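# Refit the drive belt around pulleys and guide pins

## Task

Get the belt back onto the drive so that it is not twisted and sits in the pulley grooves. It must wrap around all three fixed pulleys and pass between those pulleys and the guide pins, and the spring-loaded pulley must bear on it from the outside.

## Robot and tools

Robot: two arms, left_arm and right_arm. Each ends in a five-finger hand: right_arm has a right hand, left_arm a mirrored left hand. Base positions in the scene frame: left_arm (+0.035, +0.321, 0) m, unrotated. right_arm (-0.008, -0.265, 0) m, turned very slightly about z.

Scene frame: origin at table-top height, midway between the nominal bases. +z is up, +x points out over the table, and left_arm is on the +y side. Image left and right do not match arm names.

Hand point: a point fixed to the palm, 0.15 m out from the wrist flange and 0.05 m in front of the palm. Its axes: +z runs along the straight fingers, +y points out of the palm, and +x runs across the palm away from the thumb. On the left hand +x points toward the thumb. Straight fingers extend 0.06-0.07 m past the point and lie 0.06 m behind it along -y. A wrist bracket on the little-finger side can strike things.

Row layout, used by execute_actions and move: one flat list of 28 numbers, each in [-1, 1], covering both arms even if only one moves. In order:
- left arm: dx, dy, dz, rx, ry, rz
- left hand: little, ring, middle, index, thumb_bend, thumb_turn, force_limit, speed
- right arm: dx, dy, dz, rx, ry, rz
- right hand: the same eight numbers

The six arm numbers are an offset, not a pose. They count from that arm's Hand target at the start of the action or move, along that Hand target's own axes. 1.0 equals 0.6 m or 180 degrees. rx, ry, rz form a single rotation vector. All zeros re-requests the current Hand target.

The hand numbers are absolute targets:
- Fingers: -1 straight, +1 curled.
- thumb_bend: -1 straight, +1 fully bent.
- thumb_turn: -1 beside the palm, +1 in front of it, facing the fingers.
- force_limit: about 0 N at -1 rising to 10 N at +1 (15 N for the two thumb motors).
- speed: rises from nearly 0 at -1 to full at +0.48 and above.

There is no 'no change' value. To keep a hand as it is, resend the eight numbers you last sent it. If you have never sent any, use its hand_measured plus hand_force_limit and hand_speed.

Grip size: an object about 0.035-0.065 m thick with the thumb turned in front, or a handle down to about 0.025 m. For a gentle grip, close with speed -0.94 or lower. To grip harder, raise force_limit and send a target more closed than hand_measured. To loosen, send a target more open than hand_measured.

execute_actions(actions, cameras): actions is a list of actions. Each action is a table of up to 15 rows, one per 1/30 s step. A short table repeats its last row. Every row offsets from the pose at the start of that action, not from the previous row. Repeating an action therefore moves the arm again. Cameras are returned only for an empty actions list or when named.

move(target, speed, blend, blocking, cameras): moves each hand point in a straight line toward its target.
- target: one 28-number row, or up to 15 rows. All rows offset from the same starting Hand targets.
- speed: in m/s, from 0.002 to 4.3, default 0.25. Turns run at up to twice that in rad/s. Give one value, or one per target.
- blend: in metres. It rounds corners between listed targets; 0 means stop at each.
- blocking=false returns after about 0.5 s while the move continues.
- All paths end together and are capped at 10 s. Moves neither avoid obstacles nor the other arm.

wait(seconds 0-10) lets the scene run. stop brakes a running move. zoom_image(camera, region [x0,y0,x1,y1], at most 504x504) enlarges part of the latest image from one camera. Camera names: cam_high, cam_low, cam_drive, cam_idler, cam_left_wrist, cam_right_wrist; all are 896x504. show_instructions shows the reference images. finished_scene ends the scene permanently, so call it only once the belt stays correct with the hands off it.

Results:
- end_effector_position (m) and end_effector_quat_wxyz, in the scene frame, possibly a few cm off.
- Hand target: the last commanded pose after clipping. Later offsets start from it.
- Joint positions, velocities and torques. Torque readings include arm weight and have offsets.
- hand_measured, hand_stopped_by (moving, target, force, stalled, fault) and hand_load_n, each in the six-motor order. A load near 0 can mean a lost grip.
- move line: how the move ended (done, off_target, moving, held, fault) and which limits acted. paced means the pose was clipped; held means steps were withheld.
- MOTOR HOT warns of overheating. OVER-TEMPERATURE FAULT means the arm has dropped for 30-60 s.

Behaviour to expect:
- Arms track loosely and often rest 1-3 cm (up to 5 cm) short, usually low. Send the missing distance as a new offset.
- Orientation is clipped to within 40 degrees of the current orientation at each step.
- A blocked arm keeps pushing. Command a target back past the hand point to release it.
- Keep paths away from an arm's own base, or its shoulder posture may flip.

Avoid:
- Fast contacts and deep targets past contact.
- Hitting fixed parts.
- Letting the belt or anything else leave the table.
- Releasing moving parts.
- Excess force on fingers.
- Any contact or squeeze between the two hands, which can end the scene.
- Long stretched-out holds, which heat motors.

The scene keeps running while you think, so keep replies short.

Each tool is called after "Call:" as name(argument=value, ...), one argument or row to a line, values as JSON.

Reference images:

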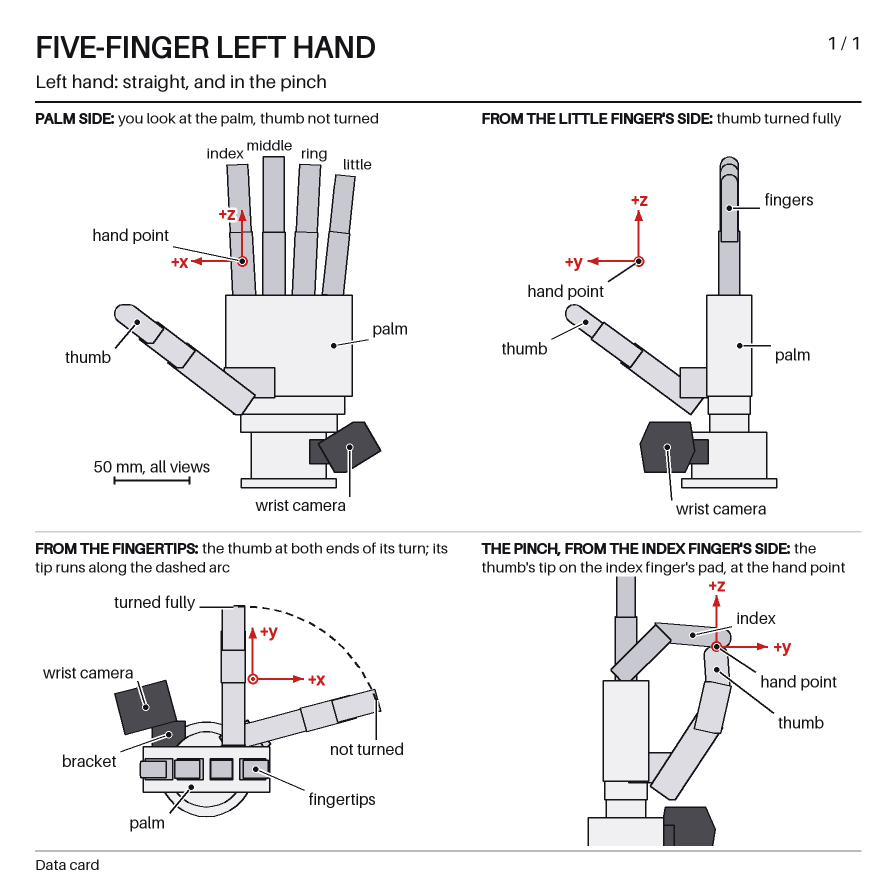

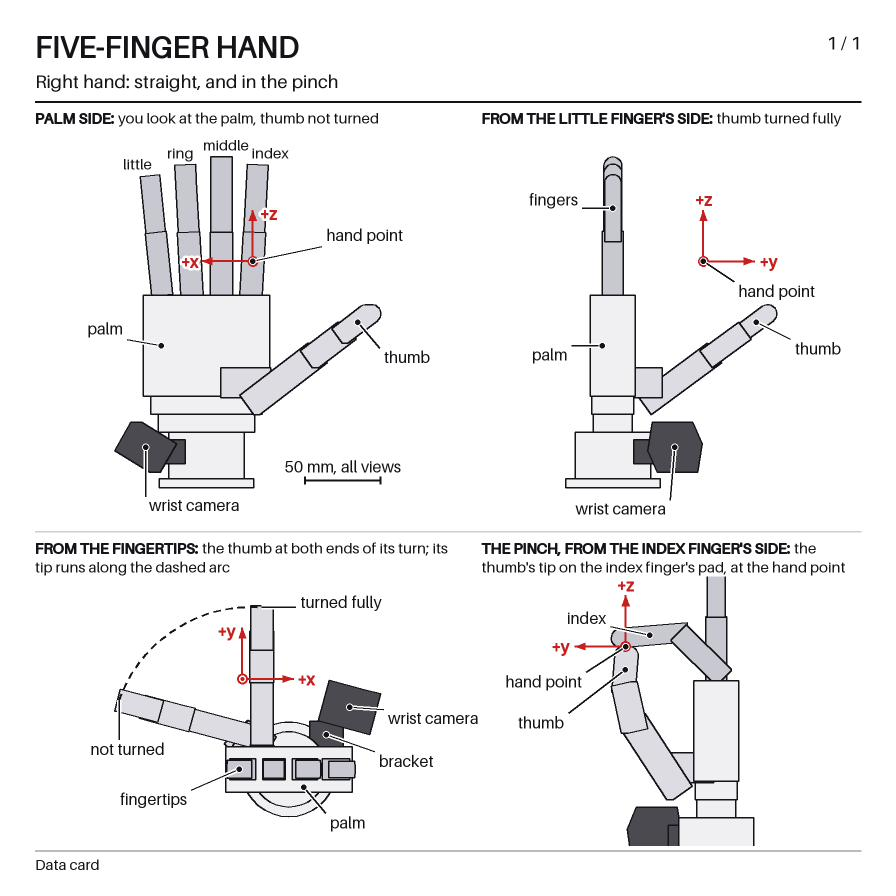

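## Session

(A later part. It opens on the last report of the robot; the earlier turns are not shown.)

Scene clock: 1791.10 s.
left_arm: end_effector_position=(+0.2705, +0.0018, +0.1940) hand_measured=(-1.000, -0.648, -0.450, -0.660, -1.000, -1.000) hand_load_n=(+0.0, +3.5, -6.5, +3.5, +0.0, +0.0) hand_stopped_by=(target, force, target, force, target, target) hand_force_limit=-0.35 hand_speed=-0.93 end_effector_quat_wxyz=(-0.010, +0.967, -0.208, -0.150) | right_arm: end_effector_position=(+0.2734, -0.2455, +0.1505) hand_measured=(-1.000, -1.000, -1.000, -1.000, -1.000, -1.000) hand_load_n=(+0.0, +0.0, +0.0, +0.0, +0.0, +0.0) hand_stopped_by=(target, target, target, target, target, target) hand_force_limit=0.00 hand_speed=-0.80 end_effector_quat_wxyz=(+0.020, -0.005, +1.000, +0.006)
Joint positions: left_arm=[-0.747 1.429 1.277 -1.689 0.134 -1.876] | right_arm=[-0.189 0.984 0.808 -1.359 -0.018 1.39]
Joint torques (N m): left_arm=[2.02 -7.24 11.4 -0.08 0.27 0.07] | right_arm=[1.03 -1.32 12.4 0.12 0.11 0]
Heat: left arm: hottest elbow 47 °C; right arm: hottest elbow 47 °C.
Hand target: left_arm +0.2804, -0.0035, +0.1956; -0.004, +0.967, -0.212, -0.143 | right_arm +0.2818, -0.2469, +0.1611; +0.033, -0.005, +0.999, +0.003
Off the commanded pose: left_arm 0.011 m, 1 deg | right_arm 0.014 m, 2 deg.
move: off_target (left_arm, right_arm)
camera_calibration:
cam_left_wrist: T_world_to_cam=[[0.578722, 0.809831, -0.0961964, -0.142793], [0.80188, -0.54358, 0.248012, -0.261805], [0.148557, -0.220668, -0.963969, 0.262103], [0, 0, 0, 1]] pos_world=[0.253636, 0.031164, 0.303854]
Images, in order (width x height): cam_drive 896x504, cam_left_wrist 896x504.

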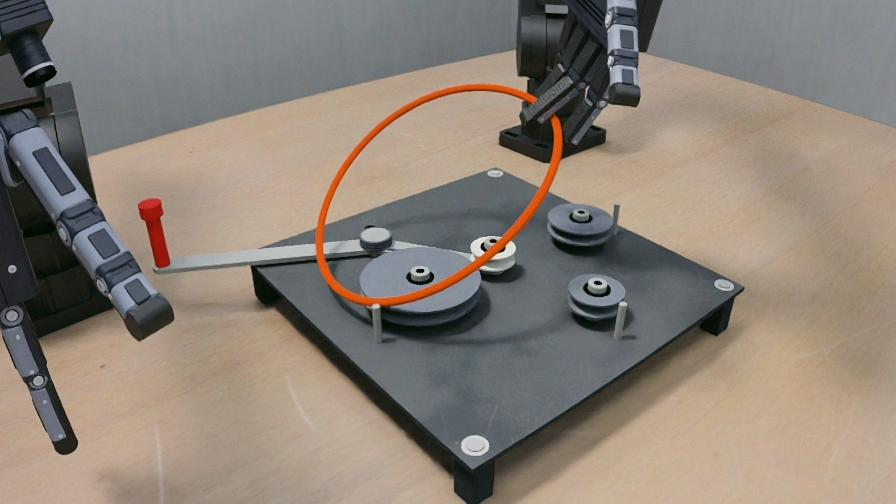

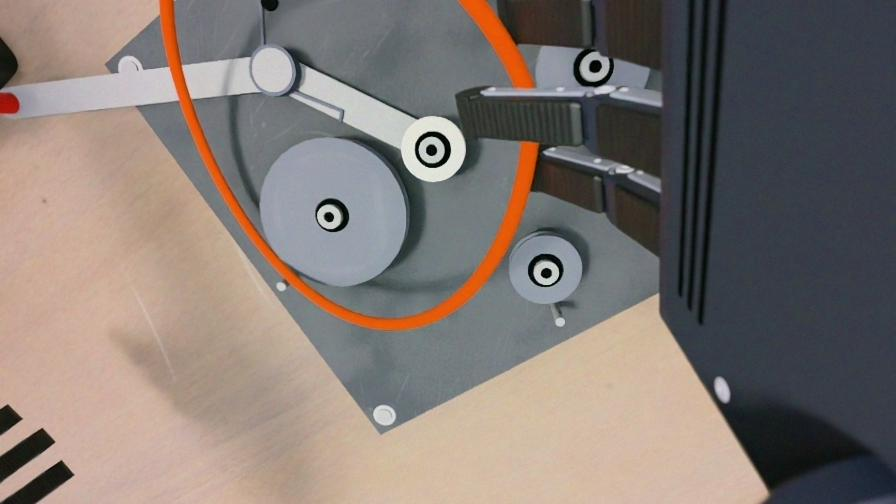

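Call:
move(
  target=[0.0037, -0.0007, 0.0128, 0, 0, 0, -1, -0.5, -0.45, -0.5, -1, -1, -0.35, -0.93, 0, 0, 0, 0, 0, 0, -1, -1, -1, -1, -1, -1, 0, -0.8],
  speed=0.05,
  cameras=["cam_drive","cam_left_wrist"],
)

Call:
zoom_image(
  camera="cam_drive",
  region=[310, 220, 470, 350],
)

Call:
zoom_image(
  camera="cam_left_wrist",
  region=[200, 140, 440, 340],
)

Scene clock: 1796.43 s.
left_arm: end_effector_position=(+0.2743, -0.0017, +0.1920) hand_measured=(-1.000, -0.648, -0.450, -0.660, -1.000, -1.000) hand_load_n=(+0.0, +3.5, -6.5, +3.5, +0.0, +0.0) hand_stopped_by=(target, force, target, force, target, target) hand_force_limit=-0.35 hand_speed=-0.93 end_effector_quat_wxyz=(-0.007, +0.967, -0.208, -0.144) | right_arm: end_effector_position=(+0.2734, -0.2455, +0.1505) hand_measured=(-1.000, -1.000, -1.000, -1.000, -1.000, -1.000) hand_load_n=(+0.0, +0.0, +0.0, +0.0, -0.5, +0.0) hand_stopped_by=(target, target, target, target, target, target) hand_force_limit=0.00 hand_speed=-0.80 end_effector_quat_wxyz=(+0.020, -0.005, +1.000, +0.006)
Joint positions: left_arm=[-0.747 1.433 1.277 -1.671 0.134 -1.876] | right_arm=[-0.189 0.984 0.808 -1.359 -0.018 1.39]
Joint torques (N m): left_arm=[1.96 -7.36 9.85 -0.02 0.28 0.07] | right_arm=[0.67 -1.03 12.44 0.18 0.11 0.02]
Heat: left arm: hottest elbow 47 °C; right arm: hottest elbow 47 °C.
Hand target: left_arm +0.2804, -0.0035, +0.1876; -0.004, +0.967, -0.212, -0.143 | right_arm +0.2818, -0.2469, +0.1611; +0.033, -0.005, +0.999, +0.003
Off the commanded pose: left_arm 0.008 m, 0 deg | right_arm 0.014 m, 2 deg.
move: off_target (right_arm)
camera_calibration:
cam_left_wrist: T_world_to_cam=[[0.579763, 0.808865, -0.0980396, -0.142191], [0.799169, -0.541075, 0.261854, -0.268175], [0.158758, -0.230163, -0.960115, 0.255353], [0, 0, 0, 1]] pos_world=[0.256215, 0.0286833, 0.301451]
Images, in order (width x height): cam_drive 896x504, cam_left_wrist 896x504.

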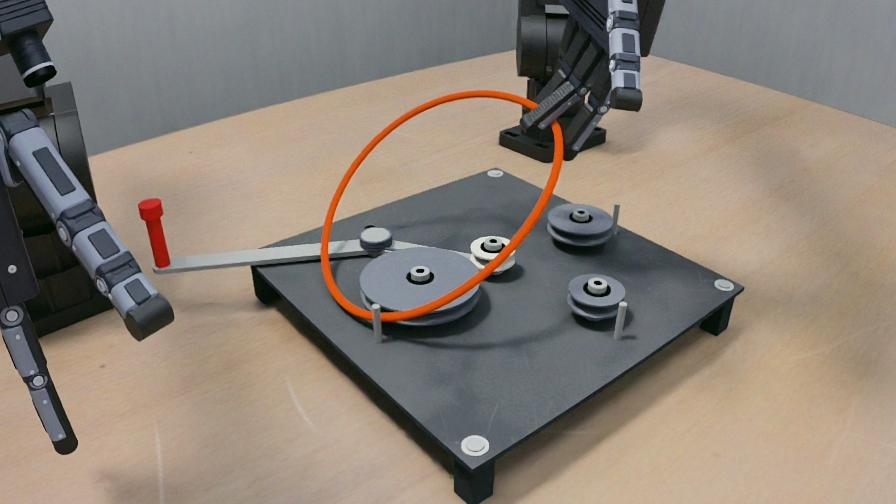

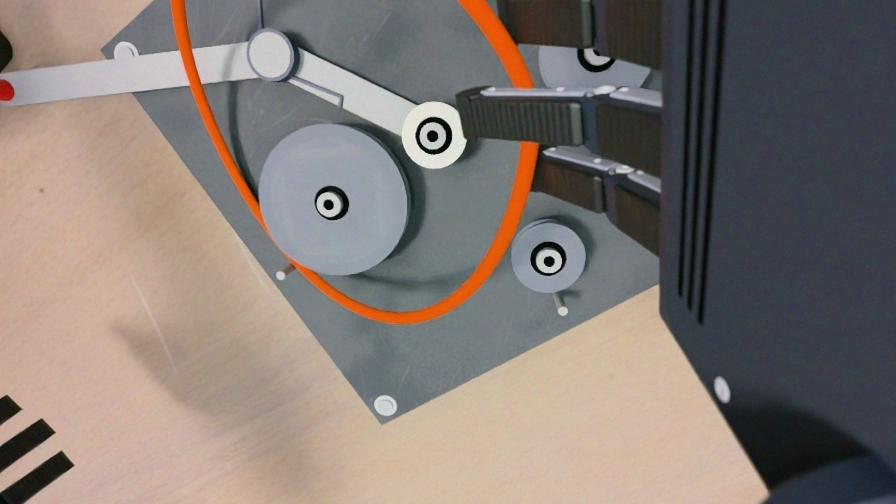

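Scaled by 3.150 from the camera's 896x504 image, which has a finer 1280x720 frame.

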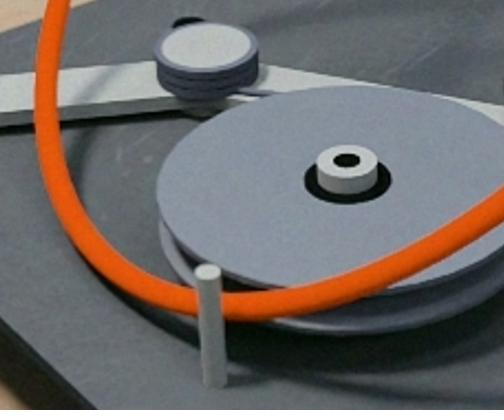

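Scaled by 2.100 from the camera's 896x504 image, which has a finer 1280x720 frame.

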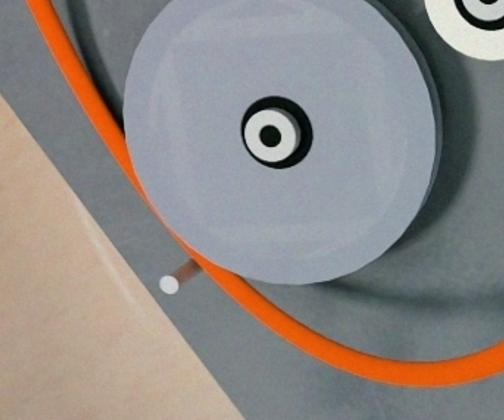

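Call:
move(
  target=[0, -0.025, -0.0013, 0, 0, 0, -1, -0.5, -0.45, -0.5, -1, -1, -0.35, -0.93, 0, 0, 0, 0, 0, 0, -1, -1, -1, -1, -1, -1, 0, -0.8],
  speed=0.05,
  cameras=["cam_drive","cam_left_wrist"],
)

Call:
zoom_image(
  camera="cam_drive",
  region=[310, 220, 470, 350],
)

Call:
zoom_image(
  camera="cam_left_wrist",
  region=[200, 140, 440, 340],
)

Scene clock: 1805.30 s.
left_arm: end_effector_position=(+0.2843, +0.0080, +0.1921) hand_measured=(-1.000, -0.648, -0.450, -0.660, -1.000, -1.000) hand_load_n=(+0.0, +3.0, -6.5, +3.5, -0.5, +0.0) hand_stopped_by=(target, force, target, force, target, target) hand_force_limit=-0.35 hand_speed=-0.93 end_effector_quat_wxyz=(-0.005, +0.968, -0.208, -0.142) | right_arm: end_effector_position=(+0.2734, -0.2455, +0.1505) hand_measured=(-1.000, -1.000, -1.000, -1.000, -1.000, -1.000) hand_load_n=(+0.0, +0.0, +0.0, +0.0, +0.0, +0.0) hand_stopped_by=(target, target, target, target, target, target) hand_force_limit=0.00 hand_speed=-0.80 end_effector_quat_wxyz=(+0.020, -0.005, +1.000, +0.006)
Joint positions: left_arm=[-0.712 1.433 1.277 -1.671 0.126 -1.842] | right_arm=[-0.189 0.984 0.808 -1.359 -0.018 1.39]
Joint torques (N m): left_arm=[2.02 -8.06 8.91 -0.12 0.19 0.06] | right_arm=[0.67 -1.73 12.34 0.16 0.08 0.01]
Heat: left arm: hottest elbow 46 °C; right arm: hottest elbow 47 °C.
Hand target: left_arm +0.2868, +0.0101, +0.1875; -0.005, +0.967, -0.212, -0.143 | right_arm +0.2818, -0.2469, +0.1611; +0.033, -0.005, +0.999, +0.003
Off the commanded pose: left_arm 0.006 m, 0 deg | right_arm 0.014 m, 2 deg.
move: off_target (right_arm)
camera_calibration:
cam_left_wrist: T_world_to_cam=[[0.579202, 0.809064, -0.0997055, -0.155434], [0.799053, -0.539266, 0.265906, -0.271637], [0.161367, -0.233683, -0.958829, 0.255123], [0, 0, 0, 1]] pos_world=[0.265911, 0.0388896, 0.301351]
Images, in order (width x height): cam_drive 896x504, cam_left_wrist 896x504.

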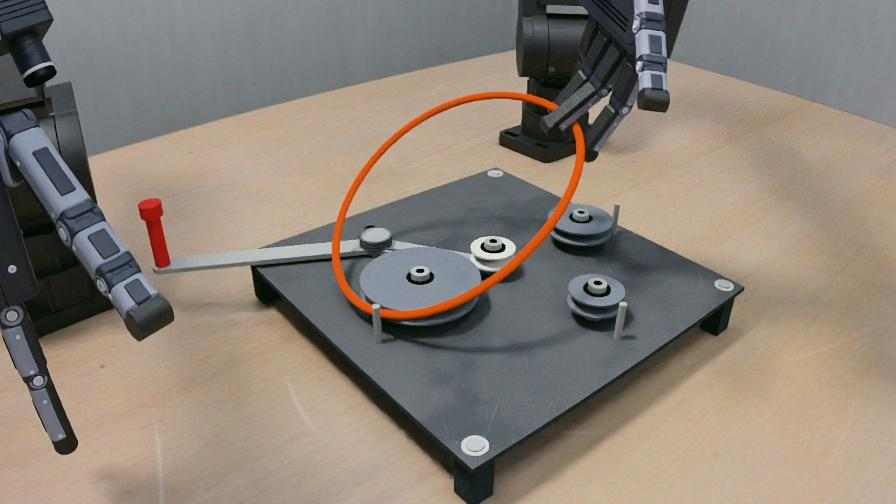

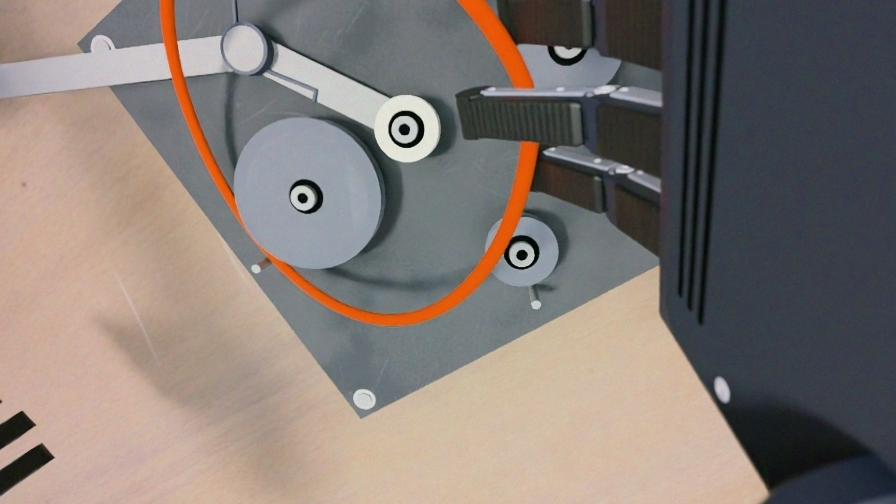

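Scaled by 3.150 from the camera's 896x504 image, which has a finer 1280x720 frame.

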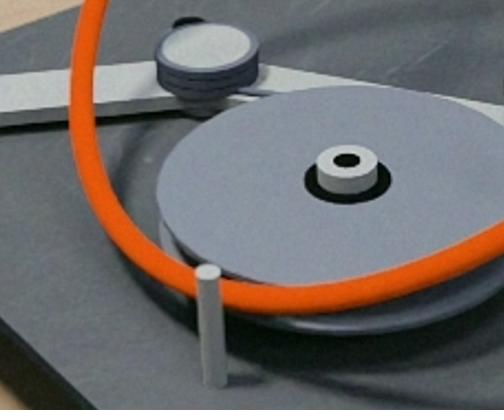

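Scaled by 2.100 from the camera's 896x504 image, which has a finer 1280x720 frame.

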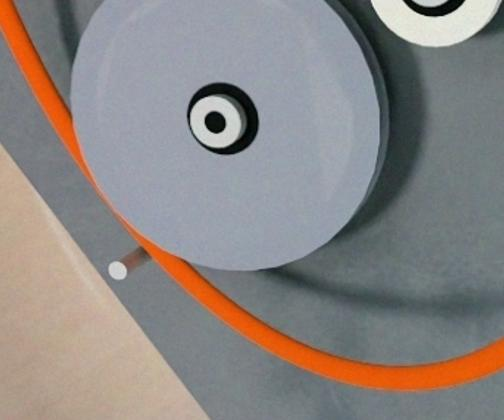

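Call:
move(
  target=[0, -0.02, -0.0013, 0, 0, 0, -1, -0.5, -0.45, -0.5, -1, -1, -0.35, -0.93, 0, 0, 0, 0, 0, 0, -1, -1, -1, -1, -1, -1, 0, -0.8],
  speed=0.05,
  cameras=["cam_drive","cam_left_wrist","cam_low"],
)

Call:
zoom_image(
  camera="cam_drive",
  region=[310, 220, 470, 350],
)

Call:
zoom_image(
  camera="cam_left_wrist",
  region=[160, 100, 400, 340],
)

Call:
zoom_image(
  camera="cam_low",
  region=[640, 280, 800, 370],
)

Scene clock: 1814.80 s.
left_arm: end_effector_position=(+0.2900, +0.0183, +0.1890) hand_measured=(-1.000, -0.648, -0.450, -0.660, -1.000, -1.000) hand_load_n=(+0.0, +3.5, -6.0, +3.5, +0.0, +0.0) hand_stopped_by=(target, force, target, force, target, target) hand_force_limit=-0.35 hand_speed=-0.93 end_effector_quat_wxyz=(-0.006, +0.967, -0.208, -0.144) | right_arm: end_effector_position=(+0.2734, -0.2455, +0.1505) hand_measured=(-1.000, -1.000, -1.000, -1.000, -1.000, -1.000) hand_load_n=(+0.0, +0.0, +0.0, +0.0, +0.0, +0.0) hand_stopped_by=(target, target, target, target, target, target) hand_force_limit=0.00 hand_speed=-0.80 end_effector_quat_wxyz=(+0.020, -0.005, +1.000, +0.006)
Joint positions: left_arm=[-0.682 1.433 1.268 -1.671 0.119 -1.813] | right_arm=[-0.189 0.984 0.808 -1.359 -0.018 1.39]
Joint torques (N m): left_arm=[1.96 -8.53 9.06 -0.29 0.17 0.05] | right_arm=[1.03 -1.79 12.44 0.31 0.09 0]
Heat: left arm: hottest elbow 46 °C; right arm: hottest elbow 47 °C.
Hand target: left_arm +0.2920, +0.0209, +0.1878; -0.004, +0.967, -0.212, -0.143 | right_arm +0.2818, -0.2469, +0.1611; +0.033, -0.005, +0.999, +0.003
Off the commanded pose: left_arm 0.004 m, 0 deg | right_arm 0.014 m, 2 deg.
move: off_target (right_arm)
camera_calibration:
cam_left_wrist: T_world_to_cam=[[0.578763, 0.809391, -0.0995944, -0.167253], [0.800169, -0.540069, 0.260873, -0.269254], [0.157361, -0.230676, -0.960222, 0.255014], [0, 0, 0, 1]] pos_world=[0.27212, 0.0487834, 0.298453]
Images, in order (width x height): cam_low 896x504, cam_drive 896x504, cam_left_wrist 896x504.

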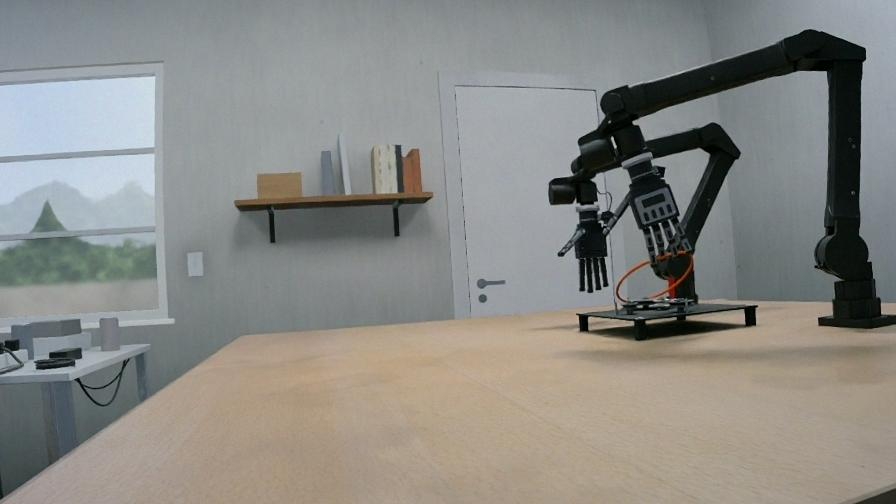

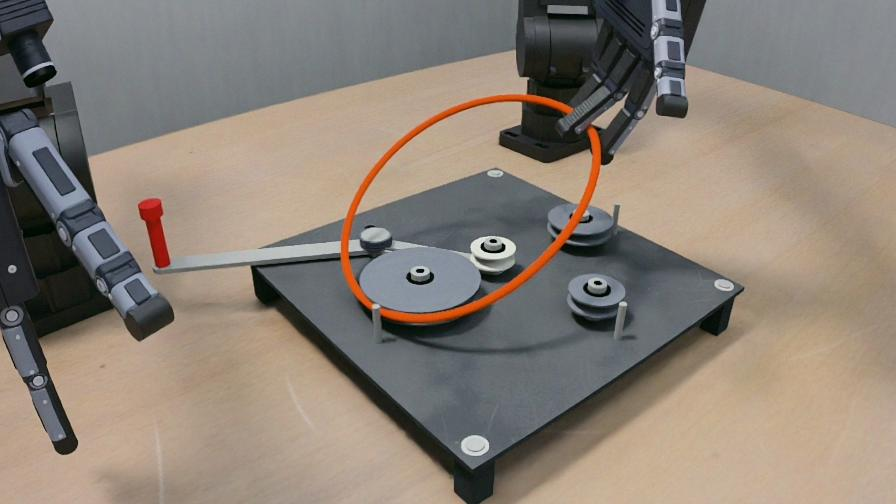

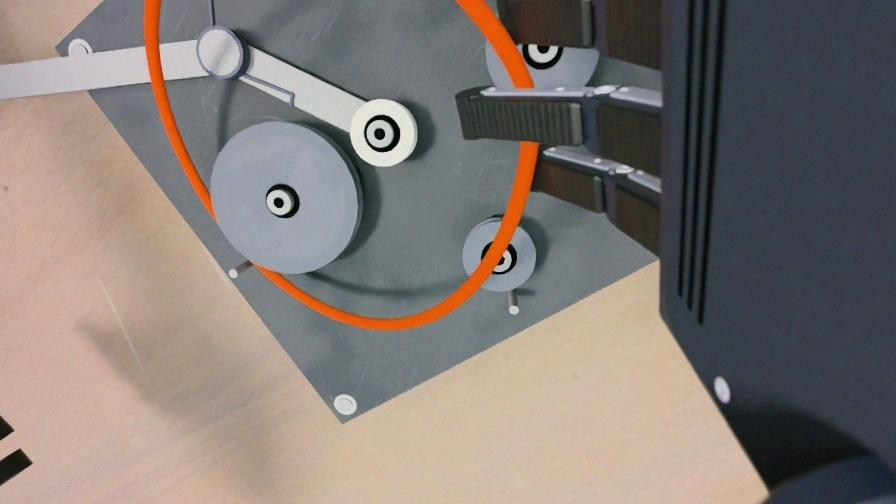

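Scaled by 3.150 from the camera's 896x504 image, which has a finer 1280x720 frame.

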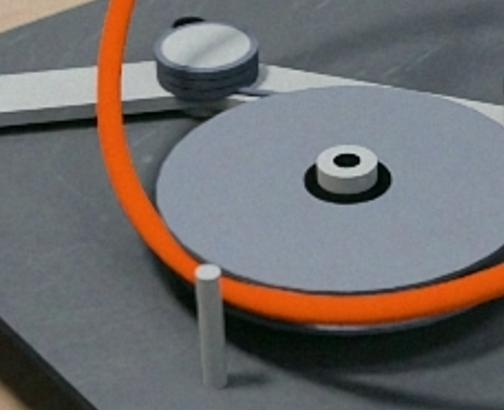

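Scaled by 2.100 from the camera's 896x504 image, which has a finer 1280x720 frame.

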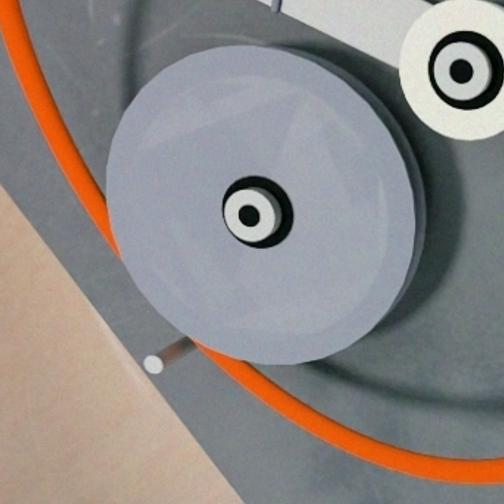

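Scaled by 3.150 from the camera's 896x504 image, which has a finer 1280x720 frame.

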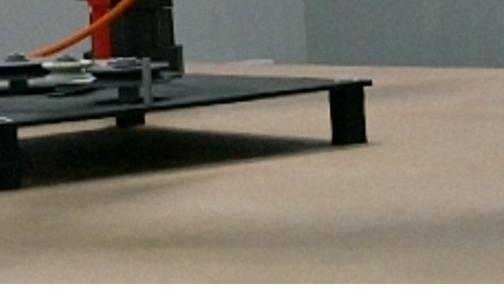

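Call:
move(
  target=[0.0228, -0.0179, 0.0446, 0, 0, 0, -1, -0.5, -0.45, -0.5, -1, -1, -0.35, -0.93, 0, 0, 0, 0, 0, 0, -1, -1, -1, -1, -1, -1, 0, -0.8],
  speed=0.05,
  cameras=["cam_drive","cam_left_wrist","cam_idler"],
)

Call:
zoom_image(
  camera="cam_drive",
  region=[310, 220, 470, 350],
)

Call:
zoom_image(
  camera="cam_drive",
  region=[520, 220, 680, 350],
)

Scene clock: 1853.20 s.
left_arm: end_effector_position=(+0.2967, +0.0257, +0.1643) hand_measured=(-1.000, -0.648, -0.450, -0.660, -1.000, -1.000) hand_load_n=(+0.0, +3.0, -6.5, +3.5, +0.0, +0.0) hand_stopped_by=(target, force, target, force, target, target) hand_force_limit=-0.35 hand_speed=-0.93 end_effector_quat_wxyz=(-0.005, +0.968, -0.209, -0.141) | right_arm: end_effector_position=(+0.2734, -0.2455, +0.1505) hand_measured=(-1.000, -1.000, -1.000, -1.000, -1.000, -1.000) hand_load_n=(+0.0, +0.0, +0.0, +0.0, +0.0, +0.0) hand_stopped_by=(target, target, target, target, target, target) hand_force_limit=0.00 hand_speed=-0.80 end_effector_quat_wxyz=(+0.020, -0.005, +1.000, +0.006)
Joint positions: left_arm=[-0.657 1.444 1.213 -1.602 0.112 -1.787] | right_arm=[-0.189 0.984 0.808 -1.359 -0.018 1.39]
Joint torques (N m): left_arm=[2.08 -7.71 9.02 0.03 0.16 0.07] | right_arm=[1.26 -1.67 12.64 0.31 0.08 0.04]
Heat: left arm: hottest elbow 44 °C; right arm: hottest elbow 47 °C.
Hand target: left_arm +0.3008, +0.0270, +0.1576; -0.005, +0.967, -0.212, -0.143 | right_arm +0.2818, -0.2469, +0.1611; +0.033, -0.005, +0.999, +0.003
Off the commanded pose: left_arm 0.008 m, 0 deg | right_arm 0.014 m, 2 deg.
move: off_target (right_arm)
camera_calibration:
cam_left_wrist: T_world_to_cam=[[0.580205, 0.808318, -0.099926, -0.179919], [0.798162, -0.539862, 0.267369, -0.264561], [0.162173, -0.234886, -0.958399, 0.230274], [0, 0, 0, 1]] pos_world=[0.278208, 0.056693, 0.273451]
Images, in order (width x height): cam_drive 896x504, cam_idler 896x504, cam_left_wrist 896x504.

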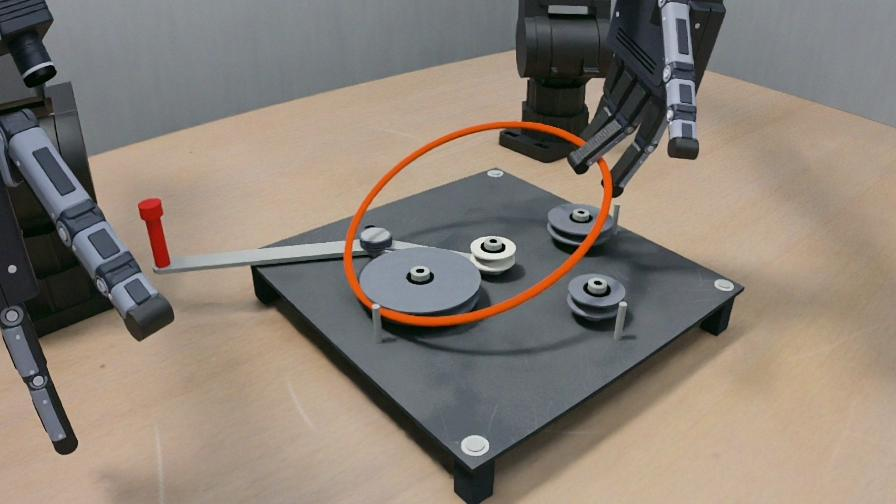

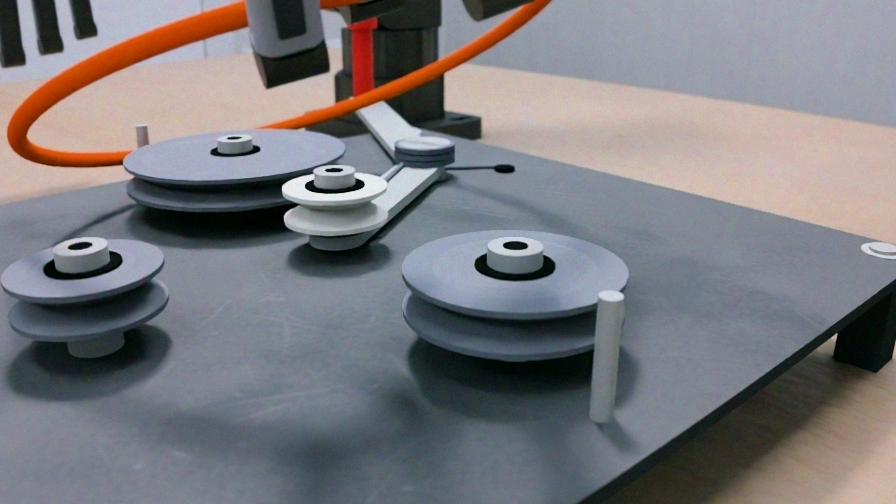

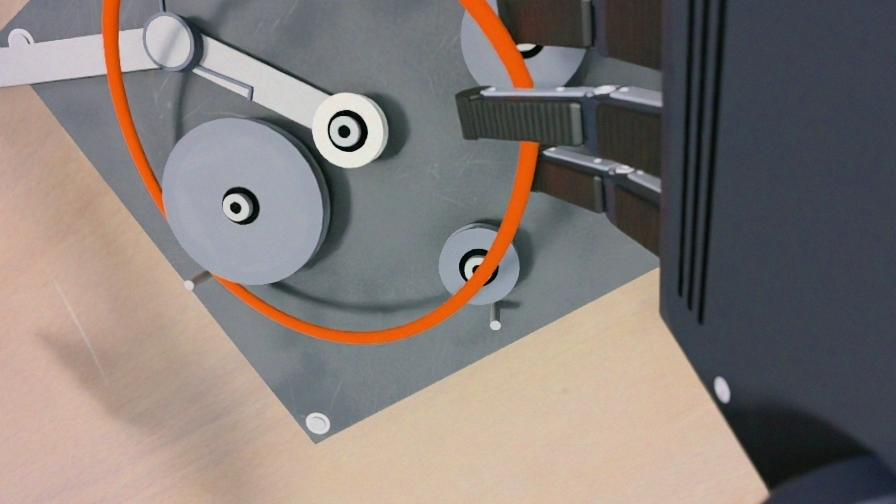

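Scaled by 3.150 from the camera's 896x504 image, which has a finer 1280x720 frame.

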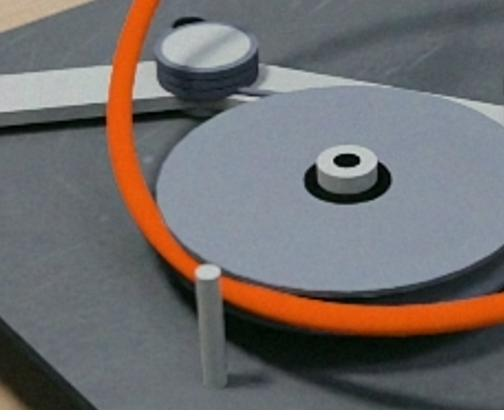

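Scaled by 3.150 from the camera's 896x504 image, which has a finer 1280x720 frame.

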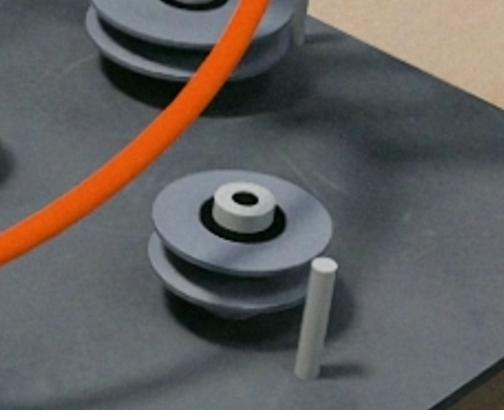

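Call:
move(
  target=[0.0369, -0.0027, 0.0144, 0.0124, -0.0024, 0.0427, -1, -0.5, -0.45, -0.5, -1, -1, -0.35, -0.93, 0, 0, 0, 0, 0, 0, -1, -1, -1, -1, -1, -1, 0, -0.8],
  speed=0.05,
  cameras=["cam_drive","cam_left_wrist","cam_idler"],
)

Call:
zoom_image(
  camera="cam_drive",
  region=[310, 220, 470, 350],
)

Call:
zoom_image(
  camera="cam_drive",
  region=[520, 220, 680, 350],
)

Scene clock: 1866.43 s.
left_arm: end_effector_position=(+0.3005, +0.0289, +0.1358) hand_measured=(-1.000, -0.648, -0.450, -0.660, -1.000, -1.000) hand_load_n=(+0.0, +3.0, -6.0, +3.5, +0.0, +0.0) hand_stopped_by=(target, force, target, force, target, target) hand_force_limit=-0.35 hand_speed=-0.93 end_effector_quat_wxyz=(-0.023, +0.948, -0.274, -0.161) | right_arm: end_effector_position=(+0.2734, -0.2455, +0.1505) hand_measured=(-1.000, -1.000, -1.000, -1.000, -1.000, -1.000) hand_load_n=(+0.0, +0.0, +0.0, +0.0, -0.5, +0.0) hand_stopped_by=(target, target, target, target, target, target) hand_force_limit=0.00 hand_speed=-0.80 end_effector_quat_wxyz=(+0.020, -0.005, +1.000, +0.006)
Joint positions: left_arm=[-0.65 1.525 1.22 -1.583 0.072 -1.646] | right_arm=[-0.189 0.984 0.808 -1.359 -0.018 1.39]
Joint torques (N m): left_arm=[2.08 -8.35 12.85 -0.12 0.11 0.07] | right_arm=[0.97 -2.26 12.49 0.21 0.11 0.02]
Heat: left arm: hottest elbow 44 °C; right arm: hottest elbow 47 °C.
Hand target: left_arm +0.3185, +0.0200, +0.1431; -0.015, +0.950, -0.279, -0.143 | right_arm +0.2818, -0.2469, +0.1611; +0.033, -0.005, +0.999, +0.003
Off the commanded pose: left_arm 0.021 m, 2 deg | right_arm 0.014 m, 2 deg.
move: off_target (left_arm, right_arm)
camera_calibration:
cam_left_wrist: T_world_to_cam=[[0.68332, 0.722754, -0.103443, -0.21559], [0.723888, -0.652184, 0.22504, -0.226985], [0.0951842, -0.228655, -0.968843, 0.224489], [0, 0, 0, 1]] pos_world=[0.290261, 0.0591133, 0.246273]
Images, in order (width x height): cam_drive 896x504, cam_idler 896x504, cam_left_wrist 896x504.

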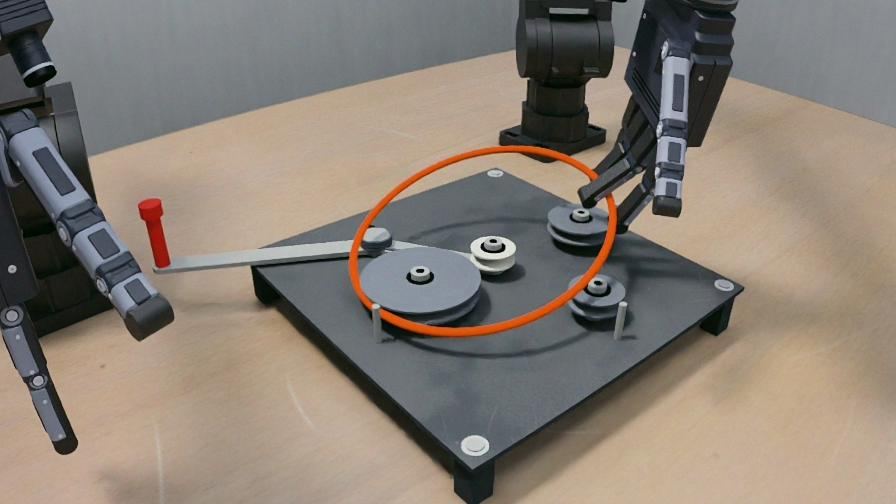

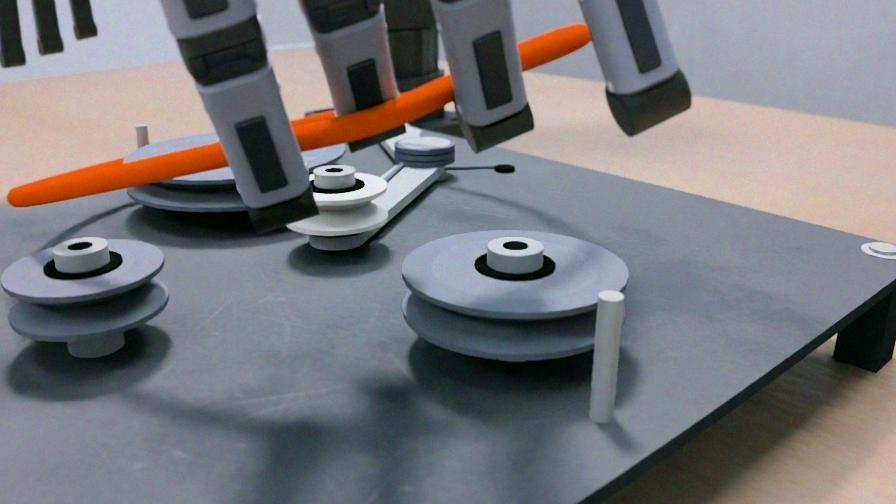

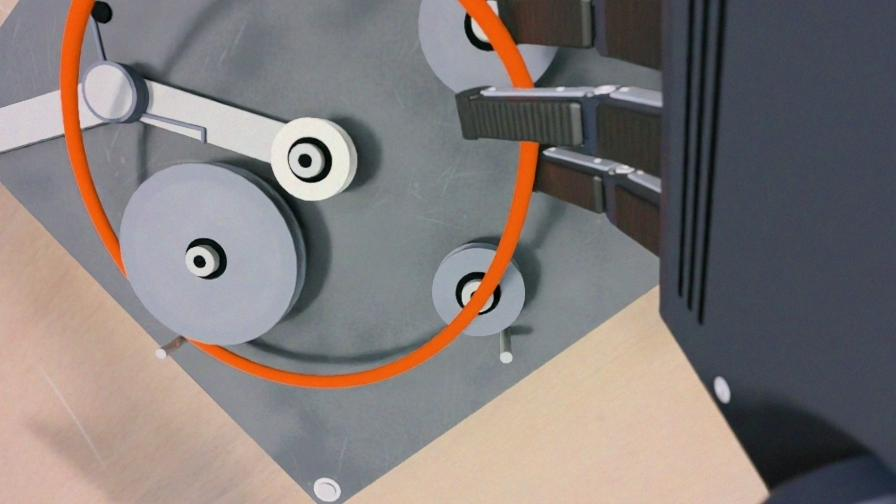

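Scaled by 3.150 from the camera's 896x504 image, which has a finer 1280x720 frame.

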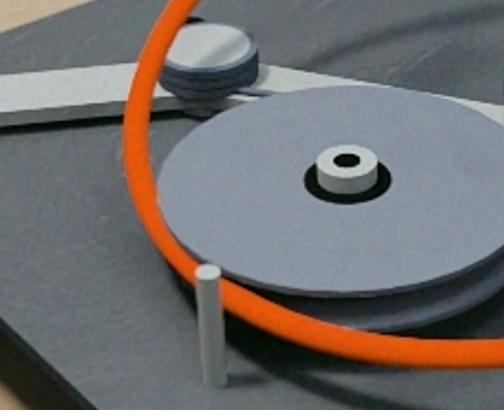

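Scaled by 3.150 from the camera's 896x504 image, which has a finer 1280x720 frame.

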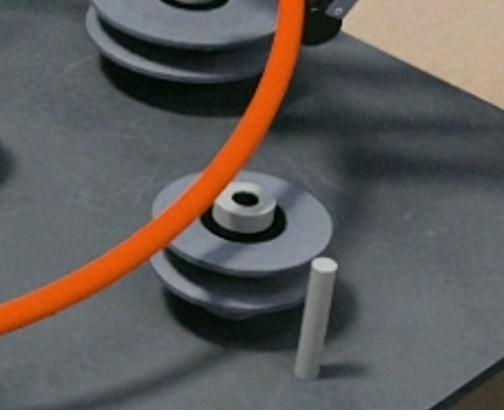

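Call:
move(
  target=[0.0264, -0.0111, -0.0048, 0, 0.011, 0, -1, -0.5, -0.45, -0.5, -1, -1, -0.35, -0.93, 0, 0, 0, 0, 0, 0, -1, -1, -1, -1, -1, -1, 0, -0.8],
  speed=0.05,
  cameras=["cam_drive","cam_left_wrist","cam_idler"],
)

Call:
zoom_image(
  camera="cam_drive",
  region=[310, 220, 470, 350],
)

Call:
zoom_image(
  camera="cam_drive",
  region=[520, 220, 680, 350],
)

Scene clock: 1885.47 s.
left_arm: end_effector_position=(+0.3166, +0.0259, +0.1337) hand_measured=(-1.000, -0.648, -0.450, -0.660, -1.000, -1.000) hand_load_n=(+0.0, +3.0, -6.0, +3.0, +0.0, +0.0) hand_stopped_by=(target, force, target, force, target, target) hand_force_limit=-0.35 hand_speed=-0.93 end_effector_quat_wxyz=(-0.017, +0.950, -0.275, -0.145) | right_arm: end_effector_position=(+0.2734, -0.2455, +0.1505) hand_measured=(-1.000, -1.000, -1.000, -1.000, -1.000, -1.000) hand_load_n=(+0.0, +0.0, +0.0, +0.0, +0.0, +0.0) hand_stopped_by=(target, target, target, target, target, target) hand_force_limit=0.00 hand_speed=-0.80 end_effector_quat_wxyz=(+0.020, -0.005, +1.000, +0.006)
Joint positions: left_arm=[-0.633 1.54 1.236 -1.552 0.067 -1.631] | right_arm=[-0.189 0.984 0.808 -1.359 -0.018 1.39]
Joint torques (N m): left_arm=[2.02 -8.53 12.96 -0.03 0.11 0.11] | right_arm=[0.5 -1.67 12.55 0.21 0.05 0.01]
Heat: left arm: hottest elbow 46 °C; right arm: hottest elbow 47 °C.
Hand target: left_arm +0.3353, +0.0170, +0.1410; -0.010, +0.952, -0.279, -0.127 | right_arm +0.2818, -0.2469, +0.1611; +0.033, -0.005, +0.999, +0.003
Off the commanded pose: left_arm 0.022 m, 2 deg | right_arm 0.014 m, 2 deg.
move: off_target (left_arm, right_arm)
camera_calibration:
cam_left_wrist: T_world_to_cam=[[0.685423, 0.721452, -0.0985003, -0.225886], [0.717869, -0.646891, 0.257284, -0.242704], [0.1219, -0.247059, -0.961302, 0.211233], [0, 0, 0, 1]] pos_world=[0.303307, 0.0581498, 0.243253]
Images, in order (width x height): cam_drive 896x504, cam_idler 896x504, cam_left_wrist 896x504.

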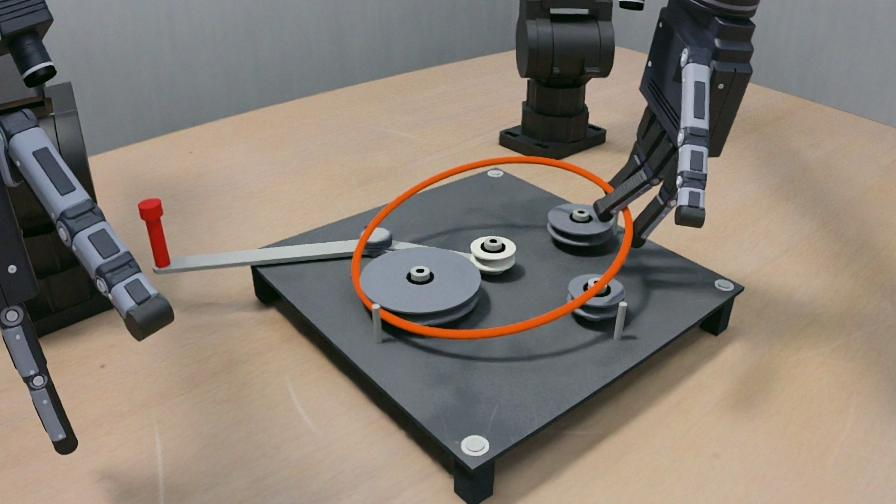

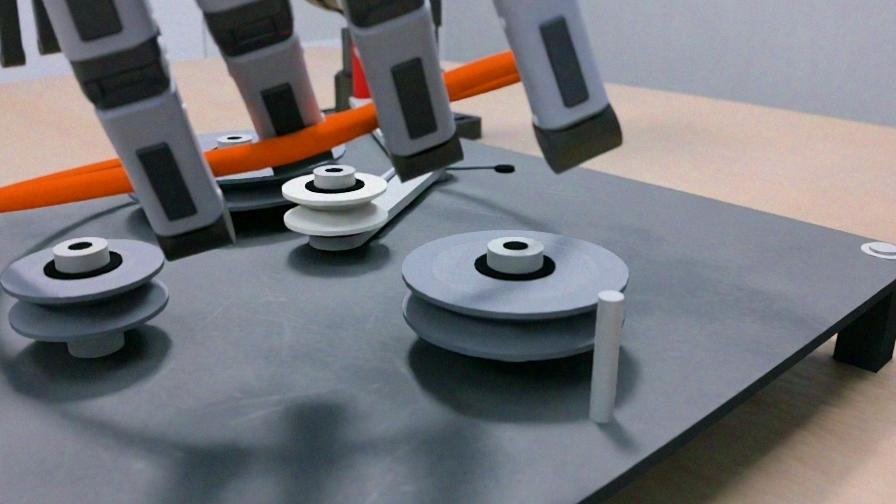

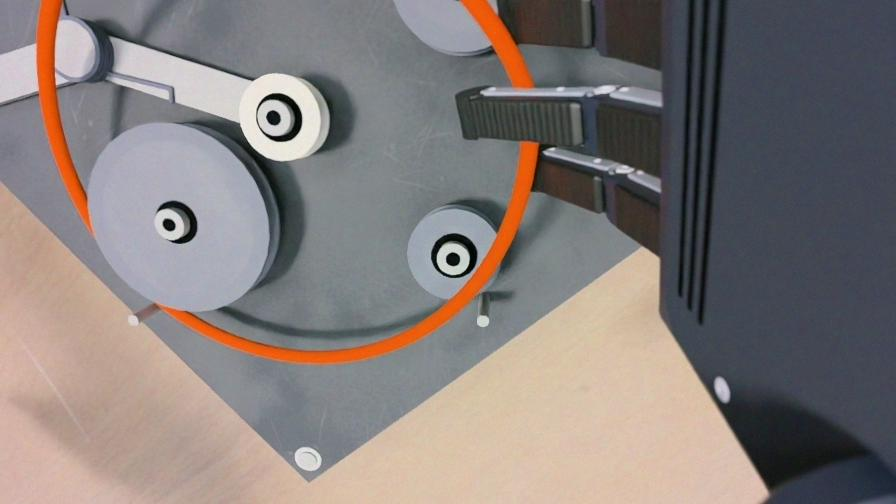

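Scaled by 3.150 from the camera's 896x504 image, which has a finer 1280x720 frame.

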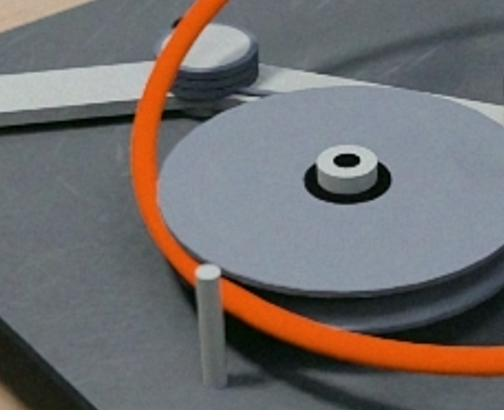

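Scaled by 3.150 from the camera's 896x504 image, which has a finer 1280x720 frame.

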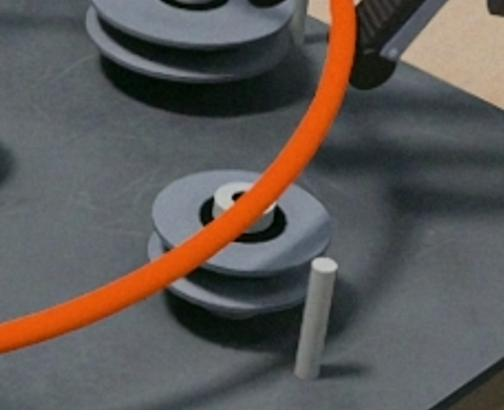

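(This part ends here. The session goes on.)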